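# Swap failed memory modules in the open bench servers

## Task

For every open server on the bench, make sure each slot in its middle memory bank holds a working module with both of its latches locked. A lamp glowing at the end of a slot marks that slot's original module as faulty, and the lamp will not go out after the swap, so replace that module with a spare taken from the trays. Nothing loose may be left inside any server.

## Robot and tools

Robot: two seven-joint arms, left_arm and right_arm, each ending in a two-finger parallel gripper. The arm names do not match image sides.

Scene frame: the origin is at table-top height, halfway between the two arms' nominal bases. +x points out over the table, +z points up, and left_arm is on the +y side. The real bases sit off their nominal spots; only a BASES line, if one appears, gives their calibrated places. Reported hand positions and orientations can be wrong by a few centimetres, more at long reach.

Joint order, used in every row and in every per-joint list in results: wrist pitch, waist, wrist roll, elbow, shoulder, upper arm roll, forearm roll. Ranges in radians: wrist pitch -1.693 to 3.142, waist -6.283 to 6.283, wrist roll -6.283 to 6.283, elbow -0.192 to 3.927, shoulder -2.059 to 2.094, upper arm roll -6.283 to 6.283, forearm roll -6.283 to 6.283. A real end may differ from these by up to 0.010 rad.

A row is one flat list of 16 numbers, each from -1 to 1, covering both arms even if only one moves. The first 7 are left_arm's joint offsets in the order above, then left_arm's opening. The next 7 are right_arm's joint offsets, then right_arm's opening. A joint number is an offset, not a pose: 1.0 equals 2.262 rad. It counts from the Joint targets at the start of that action, not from the previous row, so sending the same offset again moves the joint further. The opening is absolute: +1 fully open, -1 closed. To leave a gripper unchanged, resend its present command; a 0 there means half open.

execute_actions: "actions" is a list of actions. Each action is a list of up to 15 rows, one per 1/30 s step. A shorter action repeats its last row until 15 steps pass. An empty list just reports the state. "cameras" picks images: omitted, null or ["all"] gives every camera; [] gives none. An action that would push a joint more than 0.010 rad beyond its range is refused for both arms. If the first action fails that check, or any action is malformed, the whole call is refused.

move: "target" is one row or a list of up to 15 rows. Every row is an offset from the same Joint targets held when the call starts. All joints travel together, so hands follow curves. Nothing avoids obstacles or the other arm. "speed" (rad/s, 0.01 to 3.14, default 0.5) caps the joint with the farthest to go; it may be one value or one per target. "blend" (rad) rounds corners at intermediate targets. "opening_speed" (0.2 or more, per second on the -1 to +1 scale) ramps the fingers. The first target's openings are sent at once; later targets' openings are applied on arrival, after everything is at rest. "blocking": false returns after about 0.5 s while the move continues. The extra "move:" line reports done, off_target, moving, held or fault, and limits=held if steps were withheld.

wait: "seconds" 0 to 10; arms keep their last command and a running move continues. stop: brakes the running move. zoom_image: "camera" (cam_high, cam_low, cam_left_wrist, cam_right_wrist) and "region" [x0, y0, x1, y1] in pixels from the top-left, at most 504 by 504, on the latest full image. clear_fault: "arm" is left_arm or right_arm; only clears a torque fault already reported. finished_scene: "scene" is the current scene's integer number; it cannot be undone.

Motion limits: each joint target stays within 0.692 rad of the measured angle per step; targets that would shift a gripper over 70 mm from where it is get scaled back; drive speed tops out at 3.14 rad/s. An unfinished motion may need to be commanded again.

Results: end_effector_position (m), end_effector_quat_wxyz, linear and angular velocities, all in the scene frame. Joint positions (rad) and Joint velocities (rad/s) per arm, with the finger-pad gap last (m; 0.084 when fully open); "within noise" replaces velocities when still. Joint targets are the base for the next offsets. Tool commands shows current opening commands; grip_measured is the measured opening on the command scale. Joint torques are total drive output, offset and noisy, positive toward larger angles. Wrist depth gives, per wrist camera, 7 rows of 7 median distances in mm (195 to 3000), rows split by " / ", "-" for no value. Other lines: "joint sent to its limit", "joint command not followed" (the clearance check between arms changed targets), MOTOR HOT, OVER-TEMPERATURE FAULT, TORQUE FAULT.

Gripper: fingers point along its +z and close along its y. The reported point lies between the pads when closed, about 2 cm behind the tips; closing pushes the tips about 10 mm further out, mostly while pads are over 40 mm apart. To hold a part, command an opening clearly below grip_measured; lower squeezes harder, up to about 24 N per pad.

Avoid: anything falling off or being left off the table (task fails); dropping parts or releasing them while moving; fast impacts and hard shoves; arms hitting or pressing each other, including one gripper closing on the other's fingers. Contact torque limits (N m): waist 44.1, shoulder 44.3, upper arm roll 28.2, elbow 28.2, forearm roll 28.2, wrist pitch 15.2, wrist roll 15.8; reaching one stops the arm until clear_fault. Pushing toward unreachable poses, holding loads or staying stretched heats motors; at 80 °C that arm is braked for 30 to 60 s. To stop pressing on something, command targets back past the measured positions. Loose objects may occasionally get nudged.

Cameras: cam_high, cam_low, cam_left_wrist, cam_right_wrist, each 896x504.

Each tool is called after "Emit:" in YAML: its name, and indented under it one key for each argument.

## Session

Emit:
execute_actions:
  actions: []

Scene clock: 0.00 s.
left_arm: end_effector_position=(+0.4018, +0.7113, +0.3387) grip_measured=+1.00 end_effector_quat_wxyz=(-0.197, +0.730, +0.265, +0.598) | right_arm: end_effector_position=(+0.5547, +0.0581, +0.2415) grip_measured=+1.00 end_effector_quat_wxyz=(+0.034, +0.912, +0.146, +0.382)
Joint names: [wrist pitch, waist, wrist roll, elbow, shoulder, upper arm roll, forearm roll]
Joint positions: left_arm=[-0.788 0.918 0.035 0.543 -0.036 -0.34 -0.138 0.084] | right_arm=[0.456 0.687 1.104 1.221 0.254 -0.078 -0.971 0.084]
Joint velocities: within noise
Joint torques (N m): no reading
Motor temperatures (°C): left_arm=[33 36 43 34 35 37 38] | right_arm=[36 35 39 34 31 34 34]
Wrist depth (mm): cam_left_wrist=[1061 1230 1481 1842 2483 - 2661 / 1077 1252 1515 1900 2560 - 2720 / 1095 1281 1567 1964 2701 - 1870 / 1110 1300 1604 2008 2854 - 1892 / 1131 1331 1634 2092 2922 - 1913 / 1158 1364 1666 2126 2601 2618 1976 / 1151 1406 1727 1994 2139 2144 1960] | cam_right_wrist=[1974 2083 2235 2224 2067 2002 1906 / 576 1836 1941 2056 2148 2127 2026 / 387 533 557 1760 1868 1995 2108 / 416 407 387 523 549 1770 1850 / 368 374 418 365 380 514 536 / 301 316 358 333 379 375 362 / 278 311 303 307 344 397 335]
Joint targets: left_arm=[-0.788 0.918 0.035 0.543 -0.036 -0.340 -0.138] | right_arm=[0.456 0.687 1.104 1.221 0.254 -0.078 -0.971]
Tool commands: left_gripper/opening=+1.0 right_gripper/opening=+1.0

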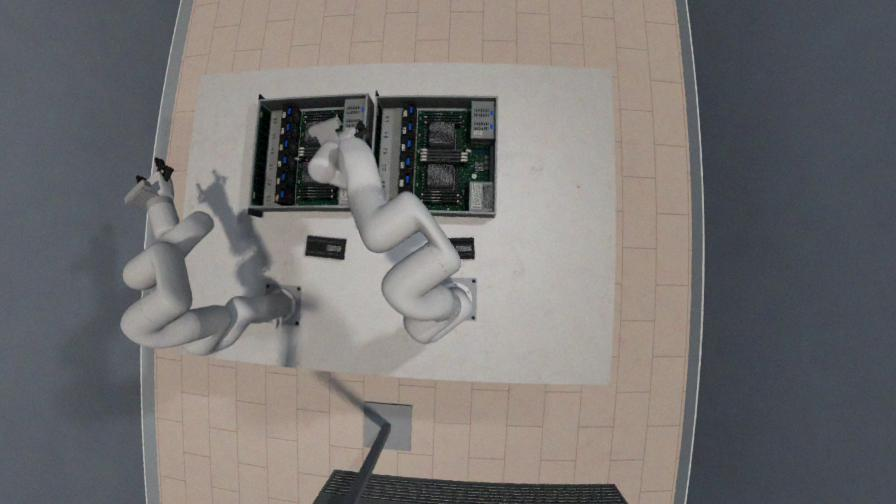

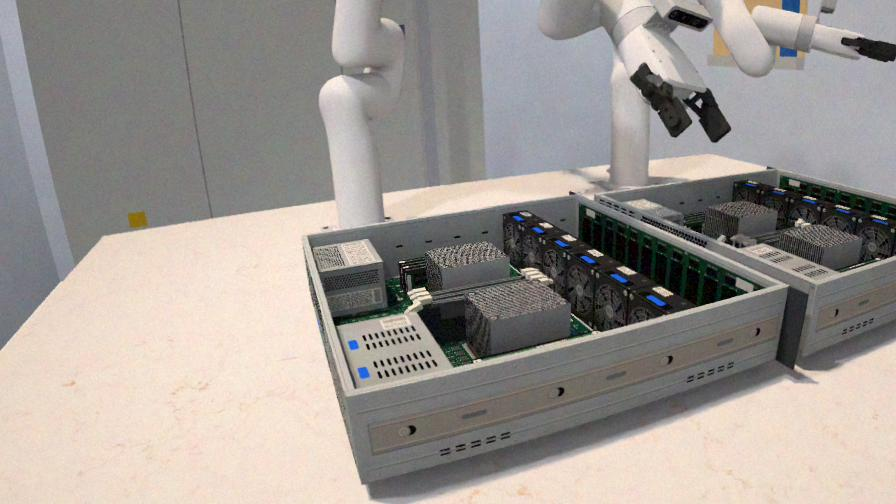

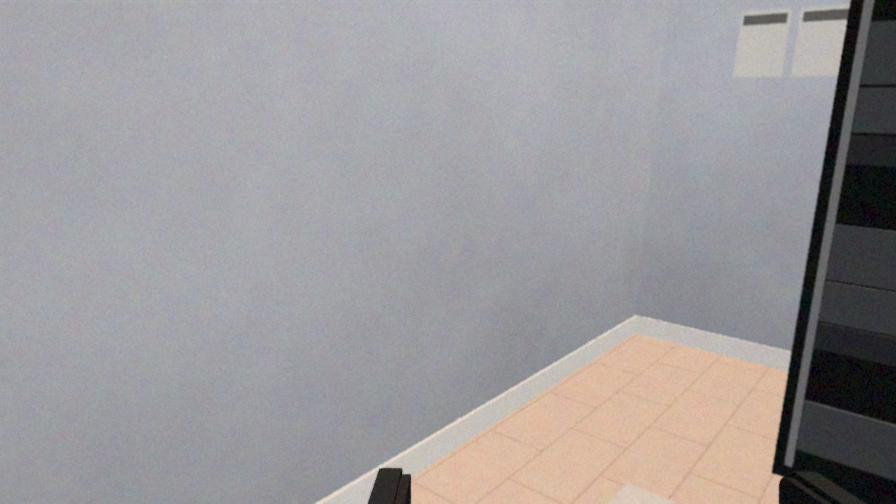

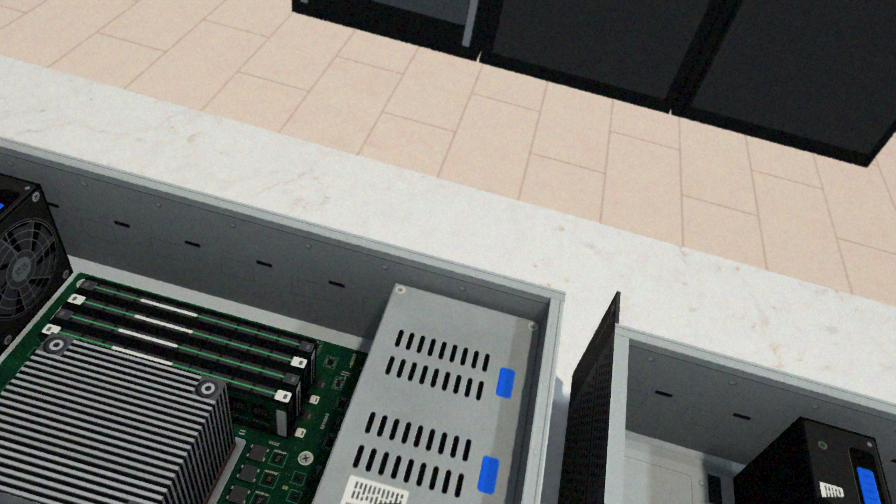

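Emit:
zoom_image:
  camera: "cam_high"
  region: [370, 80, 510, 225]

Emit:
zoom_image:
  camera: "cam_high"
  region: [240, 80, 385, 225]

Emit:
zoom_image:
  camera: "cam_high"
  region: [290, 220, 490, 330]

Emit:
zoom_image:
  camera: "cam_low"
  region: [300, 180, 700, 400]

Scaled by 3.476.

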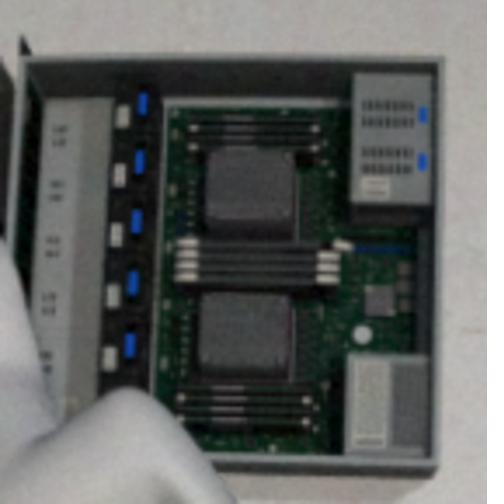

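Scaled by 3.476.

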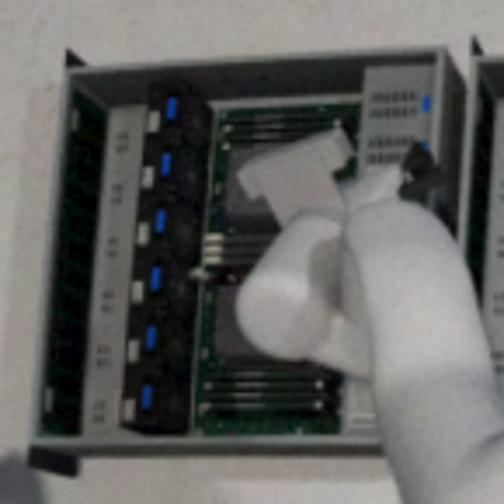

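Scaled by 2.520.

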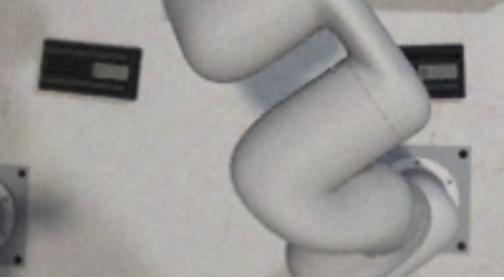

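Scaled by 1.260.

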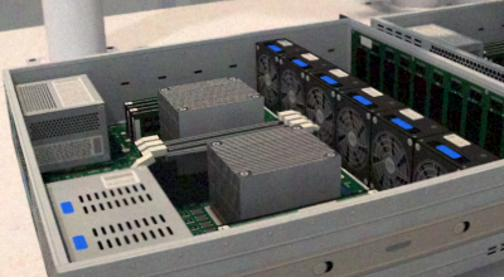

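Emit:
move:
  target: [1.0, -0.53572, -0.15164, 0.59125, 0.17759, 0.15031, 0.06101, 1.0, 0.42263, -0.28780, -0.46286, 0.10212, -0.09461, 0.03448, 0.42927, 1.0]
  speed: 0.8

Scene clock: 267.90 s.
left_arm: end_effector_position=(+0.5087, +0.2111, +0.3316) grip_measured=+1.00 end_effector_quat_wxyz=(+0.006, +1.000, +0.000, +0.019) | right_arm: end_effector_position=(+0.4989, -0.2696, +0.3289) grip_measured=+1.00 end_effector_quat_wxyz=(+0.000, +1.000, +0.000, +0.001)
Joint names: [wrist pitch, waist, wrist roll, elbow, shoulder, upper arm roll, forearm roll]
Joint positions: left_arm=[1.474 -0.294 -0.308 1.88 0.366 0 0 0.084] | right_arm=[1.412 0.036 0.057 1.452 0.04 0 0 0.084]
Joint velocities: within noise
Joint torques (N m): left_arm=[-0.34 -4.62 -1.46 12.84 -21.81 1.95 2.08] | right_arm=[-0.58 -5.58 -2.11 23.84 -35.48 4.02 3.76]
Motor temperatures (°C): left_arm=[34 36 43 44 36 36 37] | right_arm=[37 35 39 44 33 34 33]
Wrist depth (mm): cam_left_wrist=[402 402 414 441 412 380 407 / 402 445 410 410 423 379 446 / 400 444 410 378 443 378 445 / 400 444 441 383 441 440 444 / 399 442 395 411 440 441 443 / 399 440 438 375 440 440 441 / 397 365 401 373 437 373 441] | cam_right_wrist=[432 363 438 400 420 370 455 / 429 367 419 401 428 371 456 / 427 363 436 372 437 371 456 / 426 363 438 389 438 437 457 / 424 364 404 392 392 437 457 / 421 364 439 373 437 438 458 / 421 365 439 373 439 407 456]
Joint targets: left_arm=[1.474 -0.294 -0.308 1.880 0.366 0.000 0.000] | right_arm=[1.412 0.036 0.057 1.452 0.040 0.000 0.000]
move: done

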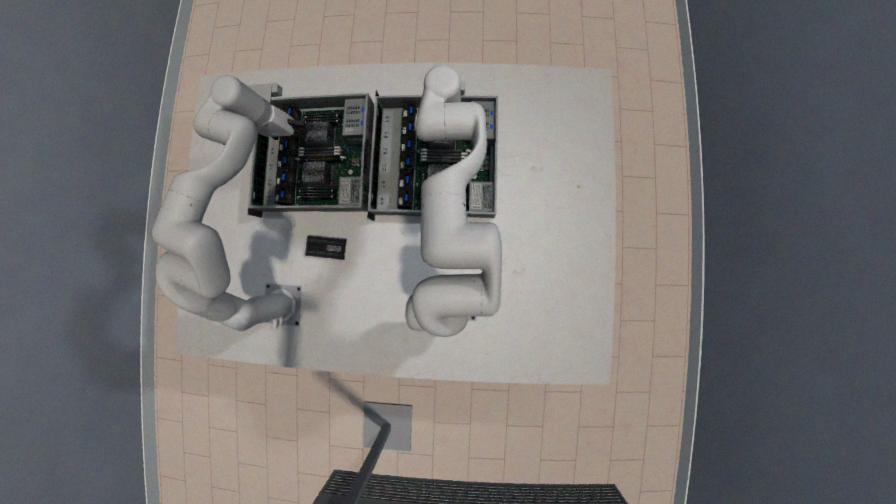

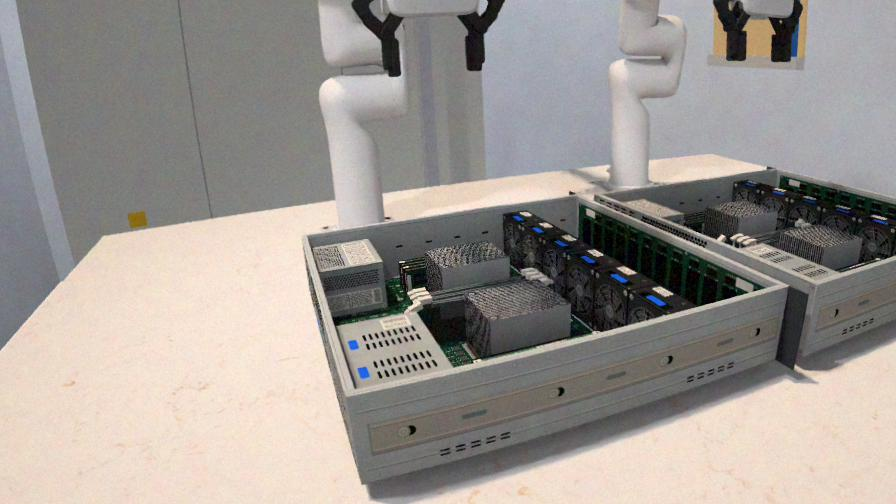

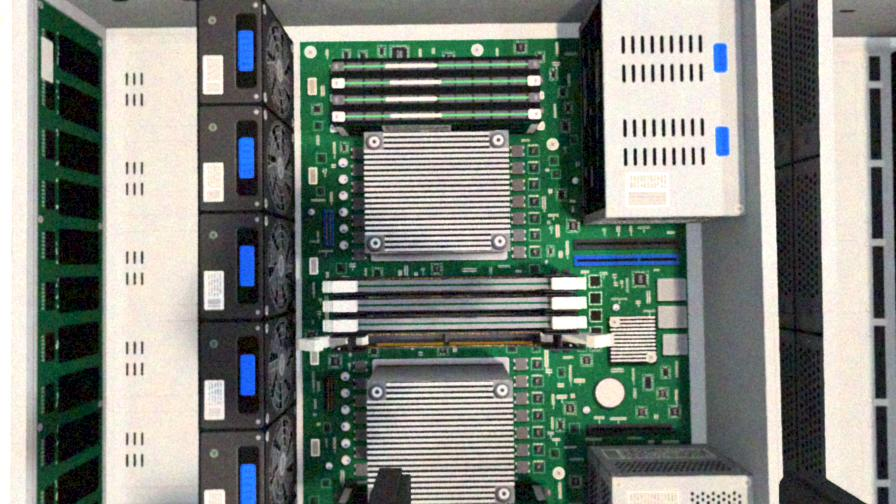

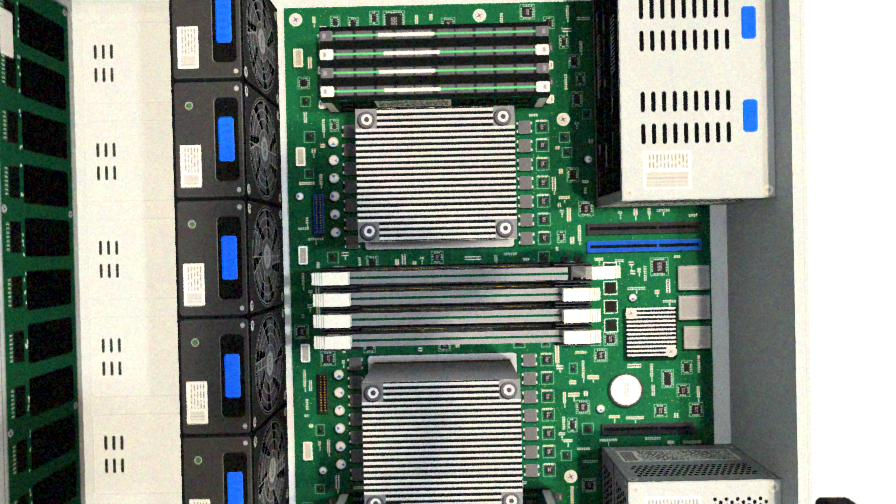

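Emit:
zoom_image:
  camera: "cam_left_wrist"
  region: [290, 255, 630, 365]

Emit:
zoom_image:
  camera: "cam_right_wrist"
  region: [290, 250, 640, 365]

Scaled by 1.482.

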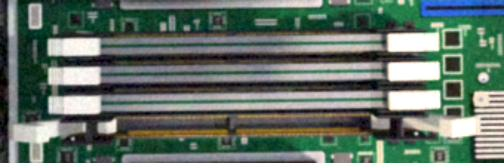

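Scaled by 1.440.

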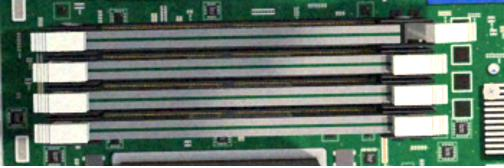

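Emit:
zoom_image:
  camera: "cam_left_wrist"
  region: [530, 265, 630, 365]

Emit:
zoom_image:
  camera: "cam_left_wrist"
  region: [290, 265, 390, 365]

Emit:
zoom_image:
  camera: "cam_right_wrist"
  region: [540, 255, 650, 365]

Emit:
zoom_image:
  camera: "cam_right_wrist"
  region: [285, 255, 395, 365]

Scaled by 5.040.

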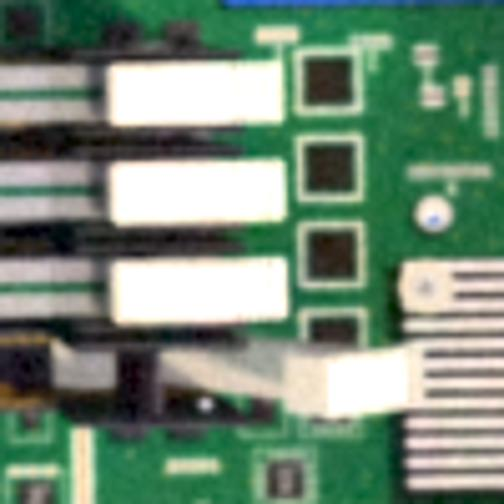

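Scaled by 5.040.

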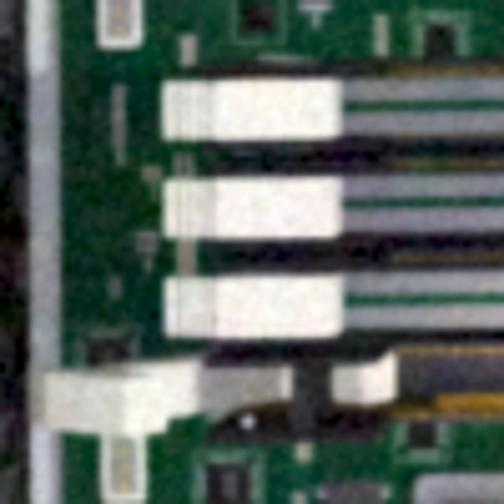

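Scaled by 4.582.

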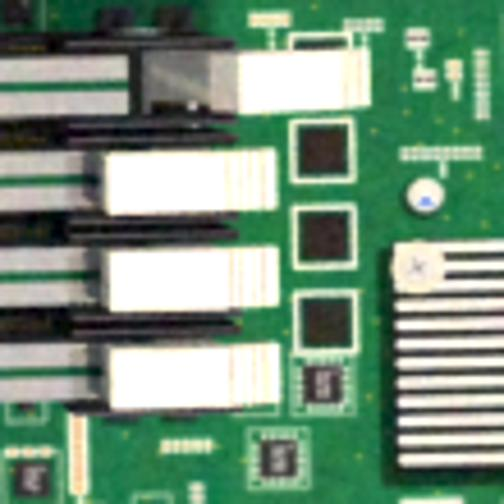

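Scaled by 4.582.

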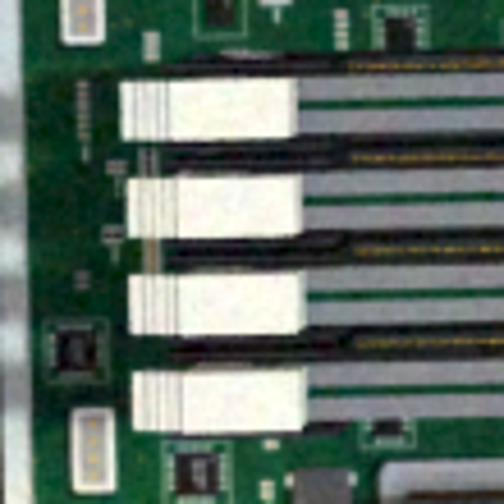

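Emit:
move:
  target: [-0.03316, -0.21954, -0.91401, -0.34859, -0.29783, 0, 0, 1.0, 0.06888, -0.27847, -0.97290, -0.31565, -0.38453, 0, 0, 1.0]
  speed: 0.8

Scene clock: 396.77 s.
left_arm: end_effector_position=(+0.2191, +0.1092, +0.3286) grip_measured=+1.00 end_effector_quat_wxyz=(+0.000, +0.707, +0.707, +0.000) | right_arm: end_effector_position=(+0.2089, -0.4265, +0.3288) grip_measured=+1.00 end_effector_quat_wxyz=(+0.001, +0.707, +0.707, +0.000)
Joint names: [wrist pitch, waist, wrist roll, elbow, shoulder, upper arm roll, forearm roll]
Joint positions: left_arm=[1.399 -0.79 -2.375 1.092 -0.308 0 0 0.084] | right_arm=[1.567 -0.594 -2.144 0.739 -0.83 0 0 0.084]
Joint velocities: within noise
Joint torques (N m): left_arm=[-2.26 -4.49 -1.25 9.98 -16.8 0.75 1.45] | right_arm=[-0.44 -5.39 -2.08 18.57 -9.41 1.5 3.19]
Motor temperatures (°C): left_arm=[33 36 43 49 38 36 37] | right_arm=[36 35 40 45 33 34 34]
Wrist depth (mm): cam_left_wrist=[458 457 458 458 456 403 434 / 461 459 458 438 456 401 391 / 461 460 458 439 456 401 401 / 461 460 459 438 457 409 435 / 461 461 460 459 458 372 371 / 463 461 460 459 458 372 372 / 463 462 461 460 459 372 371] | cam_right_wrist=[261 460 460 459 459 402 402 / 243 317 459 439 459 402 402 / 236 323 458 439 457 403 438 / 460 450 458 460 457 372 371 / 460 460 460 460 459 371 371 / 462 460 459 460 460 459 457 / 460 461 460 458 459 458 458]
Joint targets: left_arm=[1.399 -0.790 -2.375 1.092 -0.308 0.000 0.000] | right_arm=[1.567 -0.594 -2.144 0.738 -0.830 0.000 0.000]
move: done

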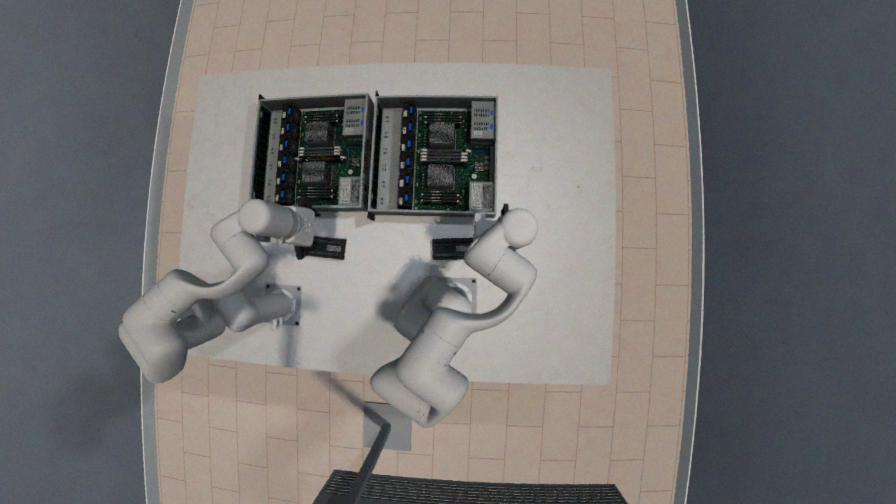

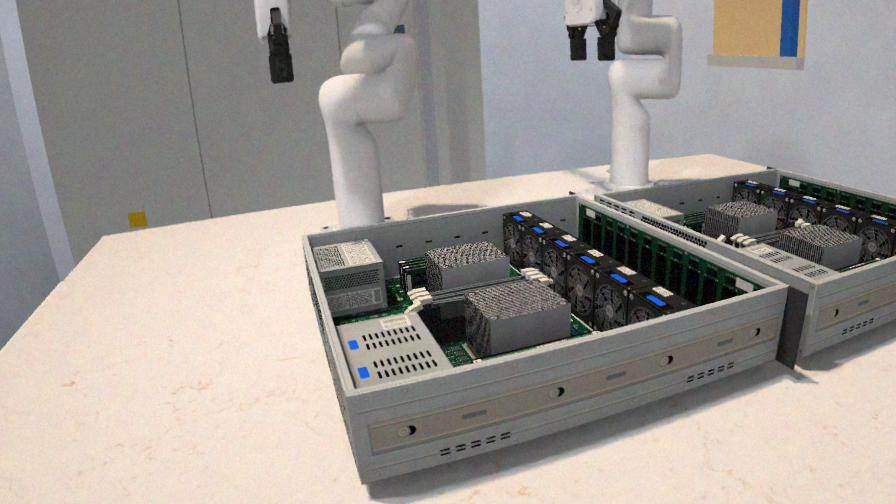

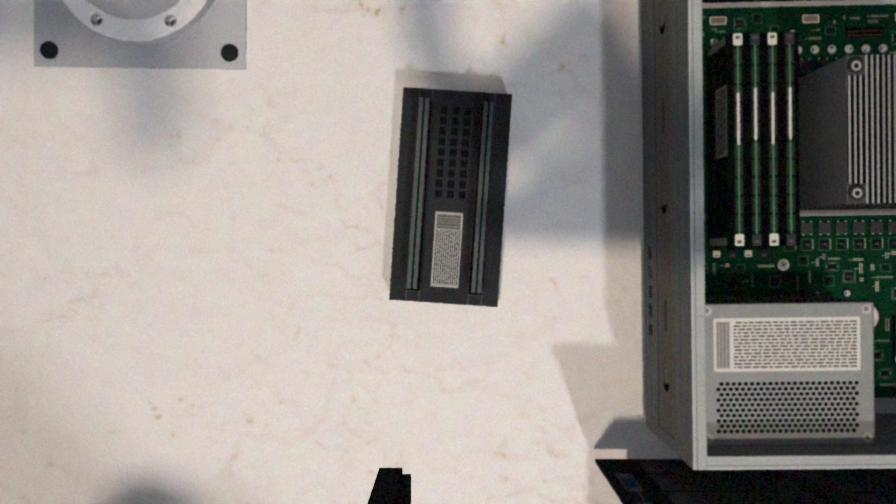

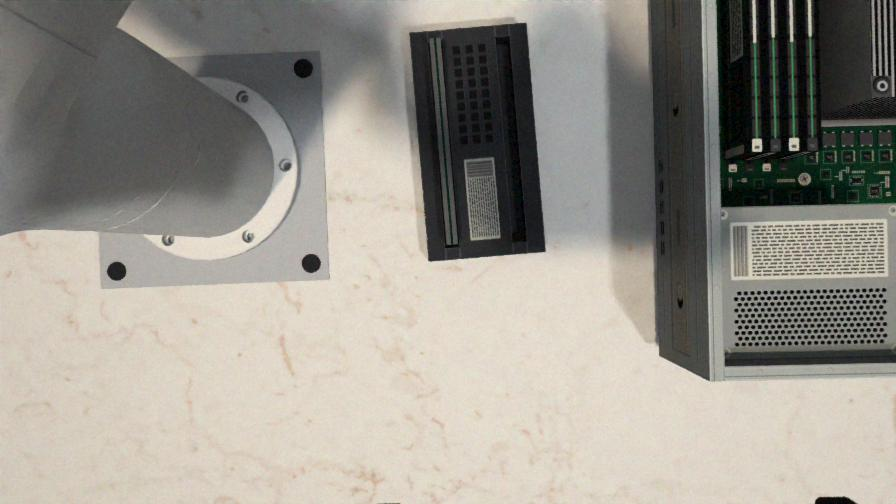

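Emit:
zoom_image:
  camera: "cam_left_wrist"
  region: [380, 75, 525, 315]

Emit:
zoom_image:
  camera: "cam_right_wrist"
  region: [400, 15, 555, 270]

Scaled by 2.100.

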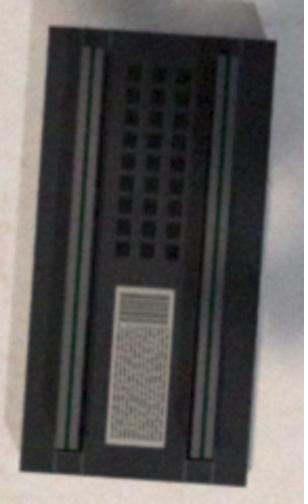

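Scaled by 1.976.

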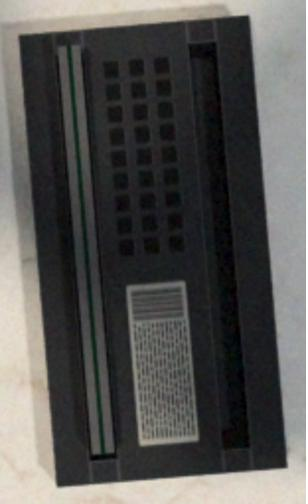

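Emit:
move:
  target: [0, 0, 1.0, 0, 0, 0, 0, 1.0, 0, 0, 1.0, 0, 0, 0, 0, 1.0]
  speed: 1.0
  cameras: ["cam_left_wrist", "cam_right_wrist"]

Scene clock: 468.40 s.
left_arm: end_effector_position=(+0.2191, +0.1092, +0.3286) grip_measured=+1.00 end_effector_quat_wxyz=(+0.000, +0.941, -0.339, +0.000) | right_arm: end_effector_position=(+0.2089, -0.4265, +0.3288) grip_measured=+1.00 end_effector_quat_wxyz=(+0.000, +0.941, -0.339, +0.001)
Joint names: [wrist pitch, waist, wrist roll, elbow, shoulder, upper arm roll, forearm roll]
Joint positions: left_arm=[1.399 -0.79 -0.113 1.092 -0.308 0 0 0.084] | right_arm=[1.567 -0.594 0.118 0.738 -0.83 0 0 0.084]
Joint velocities: within noise
Joint torques (N m): left_arm=[-1.74 -3.7 0.92 11.2 -15.53 -0.49 0.94] | right_arm=[-1.02 -4.55 1.98 20.49 -7.78 -1.13 2.73]
Motor temperatures (°C): left_arm=[34 36 43 47 37 36 37] | right_arm=[36 35 40 43 32 34 34]
Wrist depth (mm): cam_left_wrist=[394 438 438 437 437 453 452 / 397 438 373 372 454 454 453 / 375 405 374 457 457 456 455 / 376 405 438 458 457 456 454 / 428 405 460 459 458 456 455 / 390 442 461 440 459 457 456 / 368 462 461 441 459 458 456] | cam_right_wrist=[437 436 457 456 458 459 458 / 432 438 458 458 459 457 459 / 437 373 372 460 459 459 459 / 383 373 373 458 458 459 458 / 404 403 458 459 460 460 459 / 403 440 460 459 459 457 458 / 437 461 439 440 459 459 460]
Joint targets: left_arm=[1.399 -0.790 -0.113 1.092 -0.308 0.000 0.000] | right_arm=[1.567 -0.594 0.118 0.738 -0.830 0.000 0.000]
move: done
Images, in order (width x height): cam_left_wrist 896x504, cam_right_wrist 896x504.

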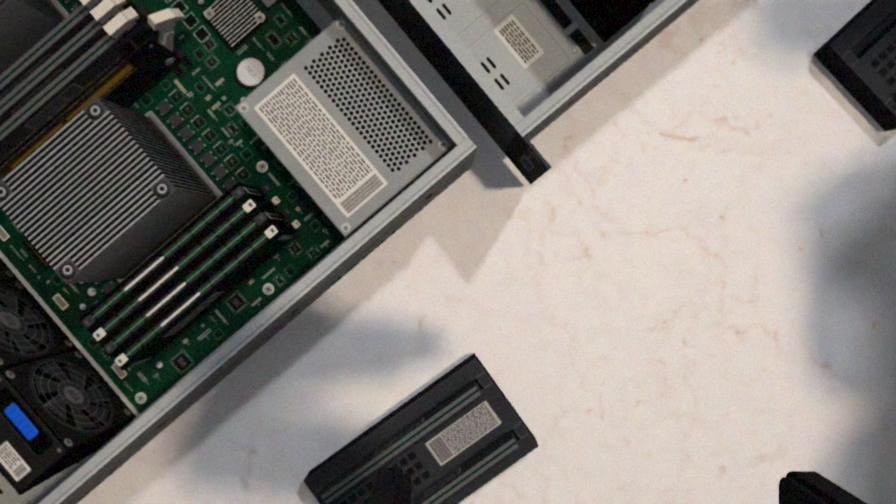

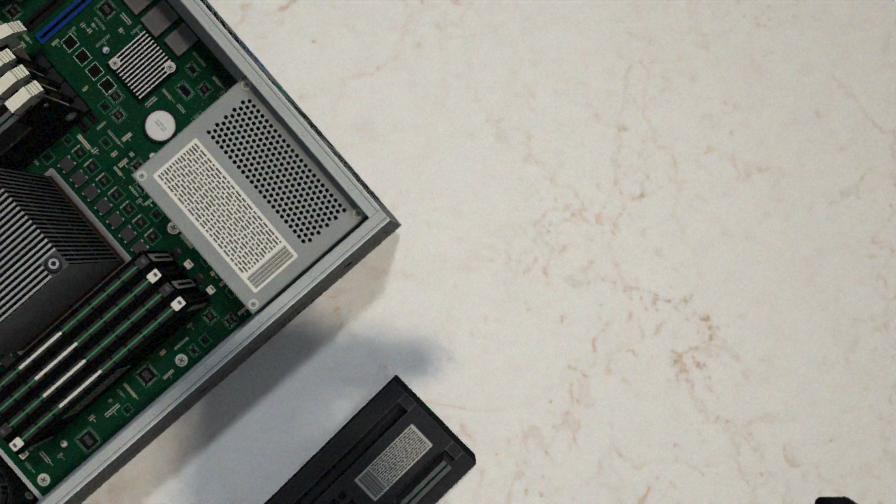

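Emit:
zoom_image:
  camera: "cam_left_wrist"
  region: [400, 345, 560, 504]

Emit:
zoom_image:
  camera: "cam_right_wrist"
  region: [340, 370, 490, 504]

Scaled by 3.150.

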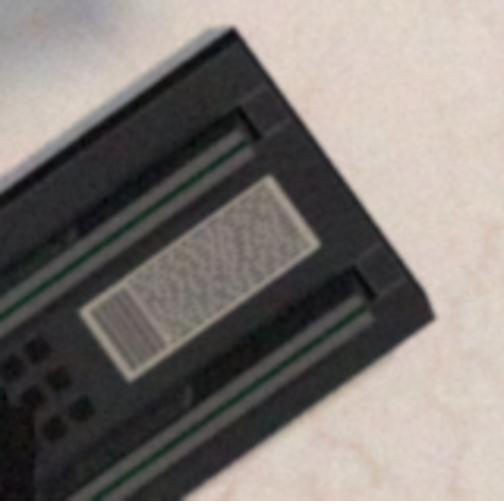

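Scaled by 3.360.

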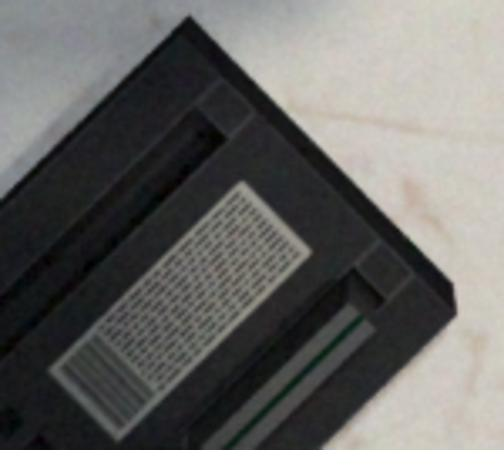

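Emit:
move:
  target: [-0.17639, 0.21012, -0.09540, 0.12666, 0.30349, 0, 0, 1.0, -0.29788, 0.27401, -0.03143, 0.10712, 0.40544, 0, 0, 1.0]
  speed: 0.6

Scene clock: 567.87 s.
left_arm: end_effector_position=(+0.4827, +0.2067, +0.1483) grip_measured=+1.00 end_effector_quat_wxyz=(+0.000, +1.000, +0.000, +0.000) | right_arm: end_effector_position=(+0.4777, -0.2756, +0.1488) grip_measured=+1.00 end_effector_quat_wxyz=(+0.000, +1.000, +0.000, +0.000)
Joint names: [wrist pitch, waist, wrist roll, elbow, shoulder, upper arm roll, forearm roll]
Joint positions: left_arm=[1 -0.315 -0.329 1.378 0.379 0 0 0.084] | right_arm=[0.894 0.026 0.047 0.981 0.087 0 0 0.084]
Joint velocities: within noise
Joint torques (N m): left_arm=[-2.33 4.39 -1.42 12.56 -21.61 -0.32 0.34] | right_arm=[-2.69 5.66 -2.06 22.39 -21.03 -3.13 2.19]
Motor temperatures (°C): left_arm=[34 36 43 50 37 36 37] | right_arm=[36 35 40 45 32 34 33]
Wrist depth (mm): cam_left_wrist=[209 256 - - 255 254 - / 208 256 - - 255 254 254 / 208 255 256 256 255 255 255 / 207 231 227 227 226 255 255 / 207 221 229 236 227 256 255 / - 253 241 237 257 256 256 / - 251 - - 257 257 256] | cam_right_wrist=[217 256 - - 256 244 - / 216 257 - - 256 256 230 / 215 257 256 256 256 256 256 / 214 210 211 212 211 256 256 / 213 214 217 213 212 256 256 / 212 258 257 236 257 257 257 / 211 258 - - 257 257 257]
Joint targets: left_arm=[1.000 -0.315 -0.329 1.378 0.379 0.000 0.000] | right_arm=[0.894 0.026 0.047 0.981 0.087 0.000 0.000]
move: done

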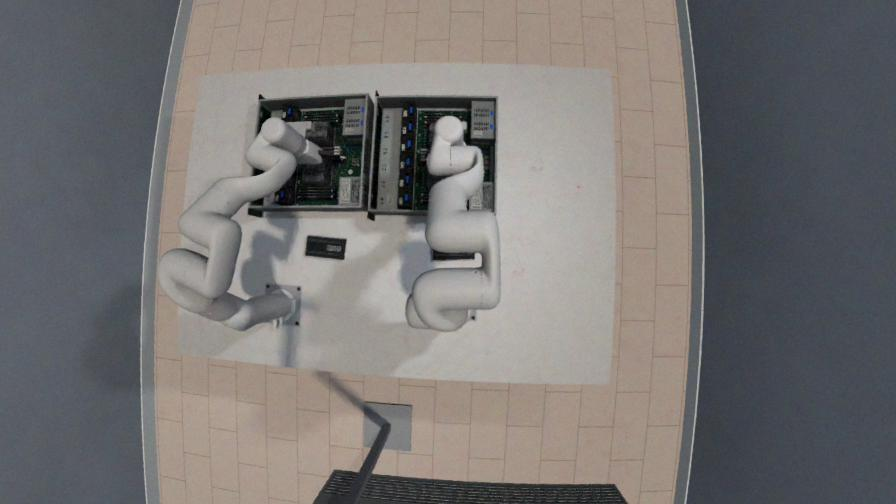

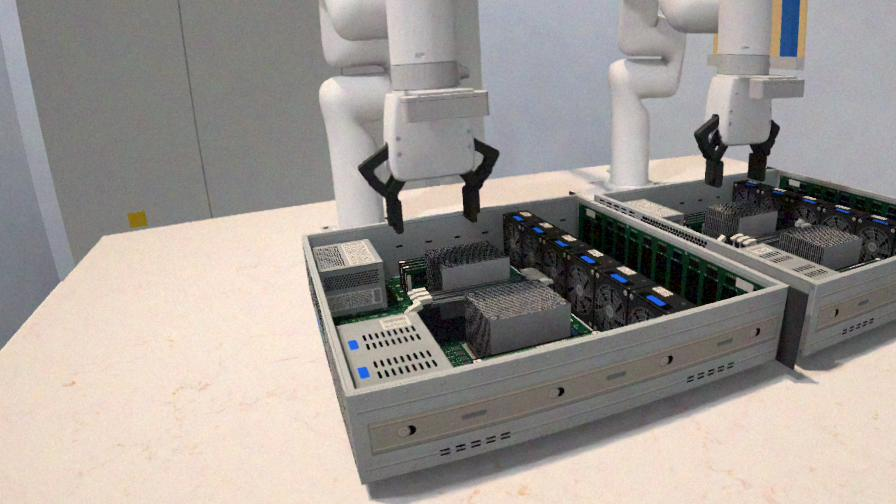

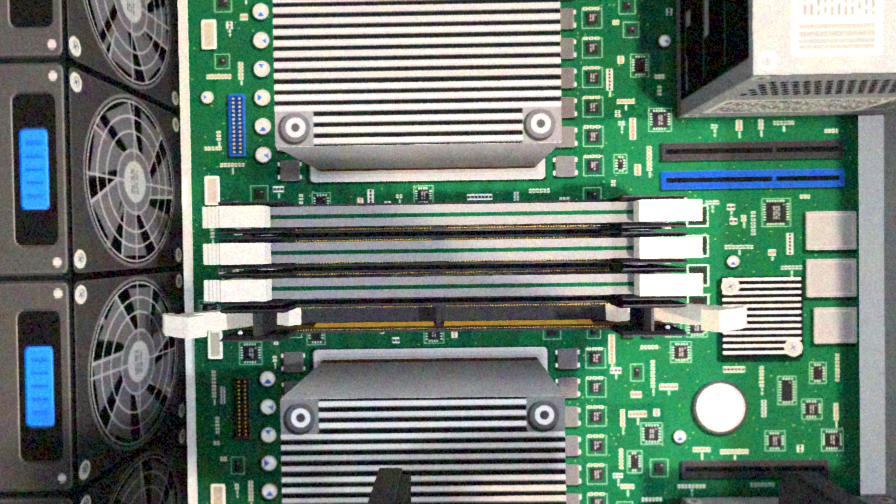

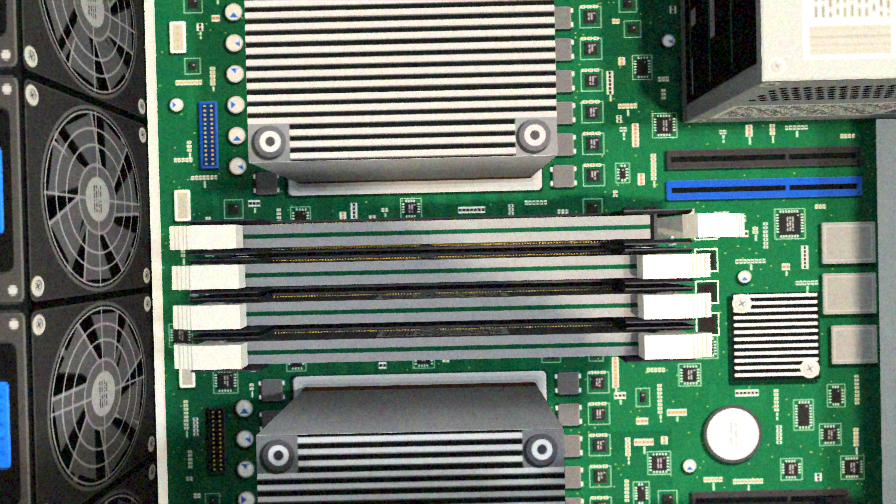

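Emit:
zoom_image:
  camera: "cam_left_wrist"
  region: [590, 190, 760, 350]

Emit:
zoom_image:
  camera: "cam_left_wrist"
  region: [155, 190, 325, 350]

Emit:
zoom_image:
  camera: "cam_right_wrist"
  region: [600, 205, 760, 370]

Emit:
zoom_image:
  camera: "cam_right_wrist"
  region: [150, 205, 320, 375]

Scaled by 2.965.

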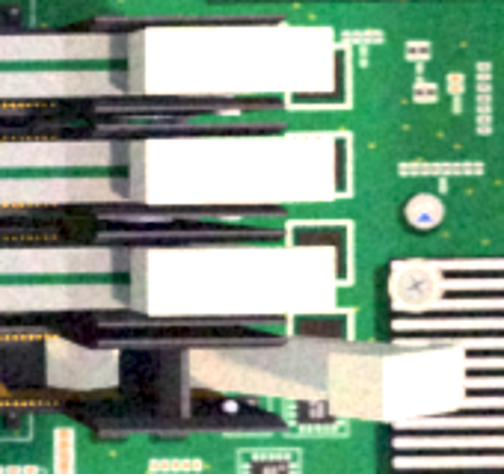

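Scaled by 2.965.

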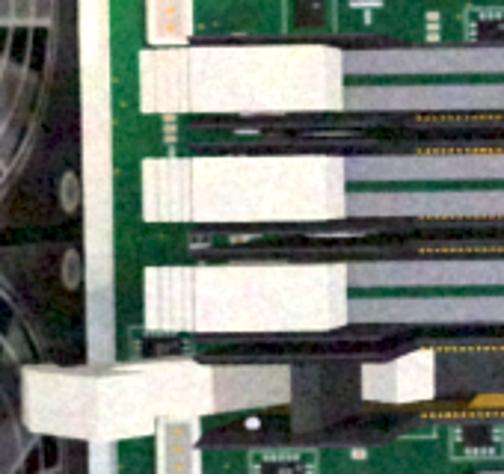

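Scaled by 3.055.

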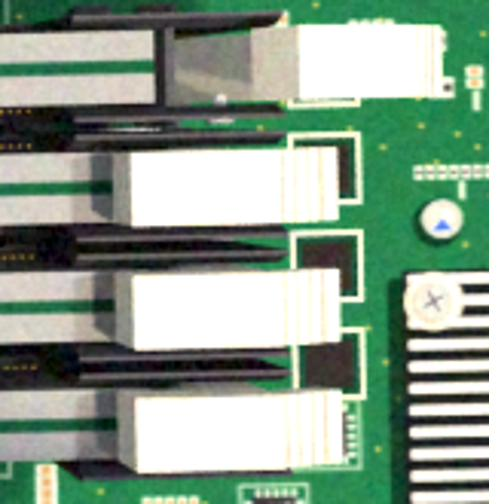

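Scaled by 2.965.

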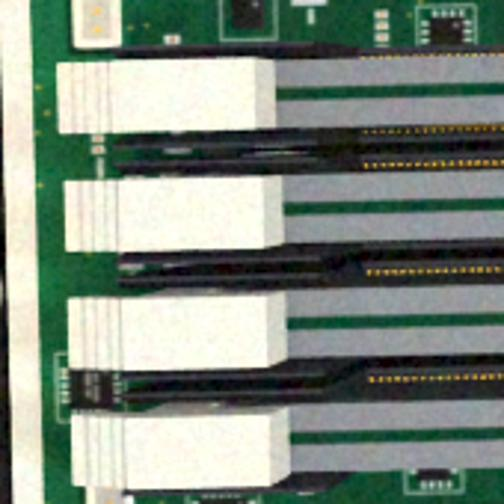

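Emit:
zoom_image:
  camera: "cam_low"
  region: [385, 240, 565, 350]

Emit:
zoom_image:
  camera: "cam_low"
  region: [690, 200, 870, 300]

Emit:
zoom_image:
  camera: "cam_low"
  region: [350, 90, 520, 250]

Scaled by 2.800.

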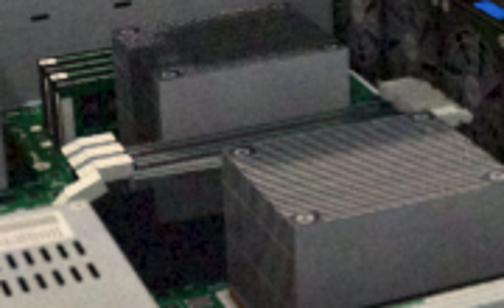

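Scaled by 2.800.

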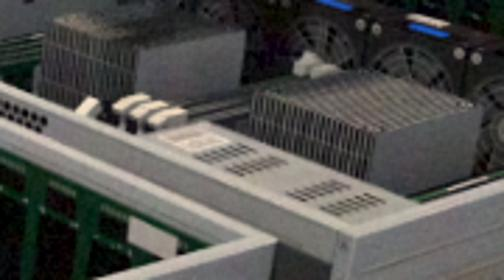

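Scaled by 2.965.

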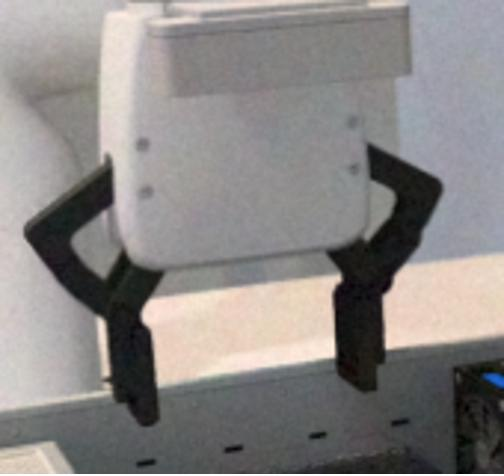

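Emit:
move:
  target: [-0.04691, -0.03121, -0.03126, -0.17454, -0.12807, 0, 0, 1.0, 0.05035, -0.00371, -0.00367, 0.18652, 0.13616, 0, 0, 1.0]
  speed: 0.5
  cameras: ["cam_left_wrist", "cam_right_wrist"]

Scene clock: 666.27 s.
left_arm: end_effector_position=(+0.3830, +0.2058, +0.1487) grip_measured=+1.00 end_effector_quat_wxyz=(+0.000, +1.000, +0.000, +0.000) | right_arm: end_effector_position=(+0.5767, -0.2757, +0.1485) grip_measured=+1.00 end_effector_quat_wxyz=(+0.000, +1.000, +0.000, +0.000)
Joint names: [wrist pitch, waist, wrist roll, elbow, shoulder, upper arm roll, forearm roll]
Joint positions: left_arm=[0.894 -0.386 -0.4 0.983 0.089 0 0 0.084] | right_arm=[1.008 0.018 0.039 1.403 0.395 0 0 0.084]
Joint velocities: within noise
Joint torques (N m): left_arm=[-2.41 -4.63 -1.3 9.56 -24.66 -0.71 -0.02] | right_arm=[-0.55 -5.67 -2.08 23.56 -30.51 -2.17 2]
Motor temperatures (°C): left_arm=[35 35 43 51 38 36 37] | right_arm=[37 35 40 46 32 34 33]
Wrist depth (mm): cam_left_wrist=[207 221 220 227 223 255 255 / - 254 - 246 256 256 255 / - 253 - - 257 256 256 / - 253 - - 257 257 256 / - 251 258 255 257 257 - / - 233 224 224 223 257 - / - 232 224 258 258 240 -] | cam_right_wrist=[217 255 256 257 257 244 - / 216 247 220 220 220 246 - / 215 246 221 221 220 247 - / 214 256 256 256 256 250 - / 213 257 - - 256 252 - / 212 257 - - 257 256 - / 212 257 - 230 256 257 256]
Joint targets: left_arm=[0.894 -0.386 -0.400 0.983 0.089 0.000 0.000] | right_arm=[1.008 0.018 0.039 1.403 0.395 0.000 0.000]
move: done
Images, in order (width x height): cam_left_wrist 896x504, cam_right_wrist 896x504.

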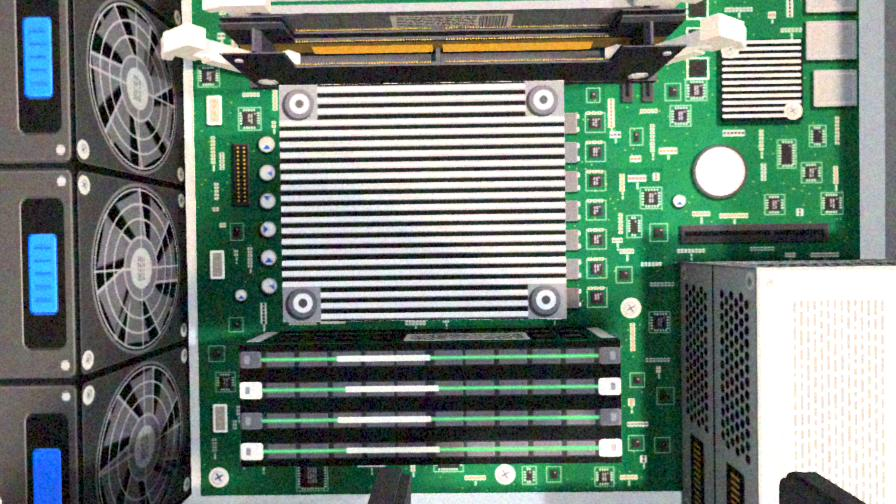

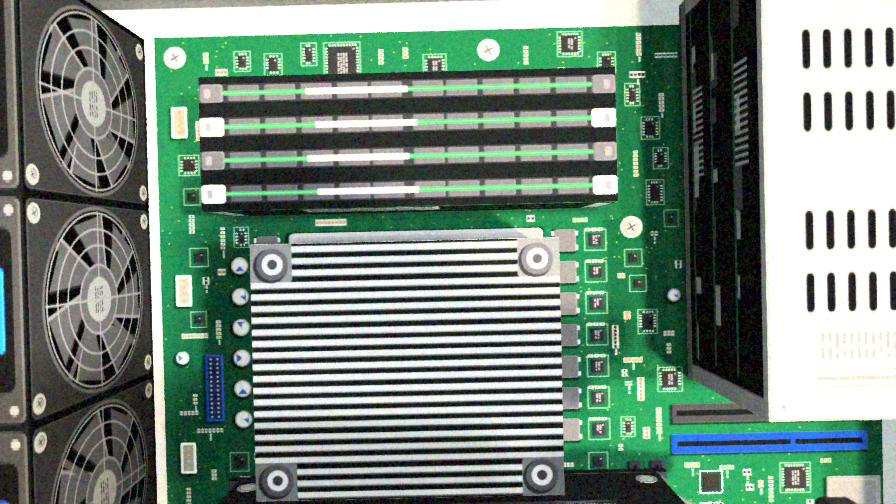

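Emit:
zoom_image:
  camera: "cam_left_wrist"
  region: [610, 0, 760, 110]

Emit:
zoom_image:
  camera: "cam_right_wrist"
  region: [620, 420, 760, 504]

Emit:
zoom_image:
  camera: "cam_left_wrist"
  region: [155, 0, 305, 110]

Scaled by 3.360.

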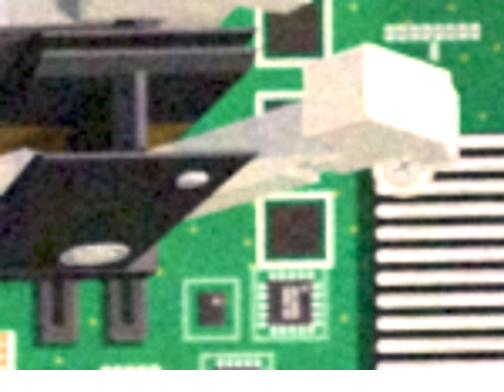

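Scaled by 3.600.

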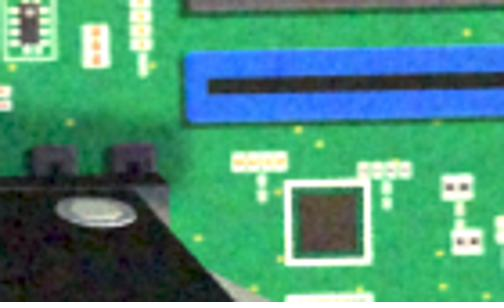

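Scaled by 3.360.

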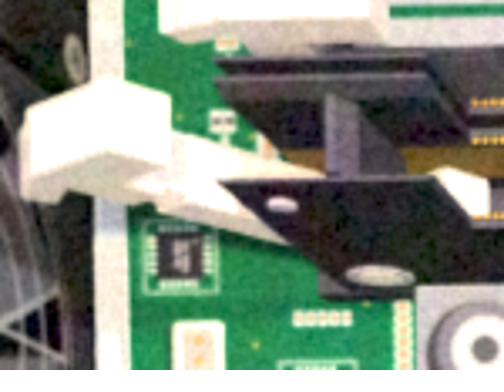

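Emit:
zoom_image:
  camera: "cam_left_wrist"
  region: [340, 430, 460, 504]

Emit:
zoom_image:
  camera: "cam_left_wrist"
  region: [750, 430, 870, 504]

Scaled by 4.200.

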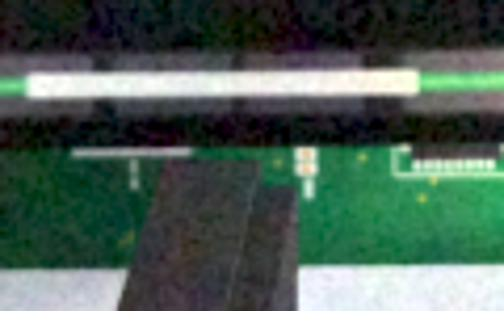

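Scaled by 4.200.

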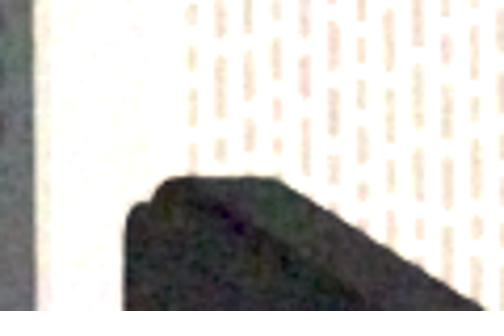

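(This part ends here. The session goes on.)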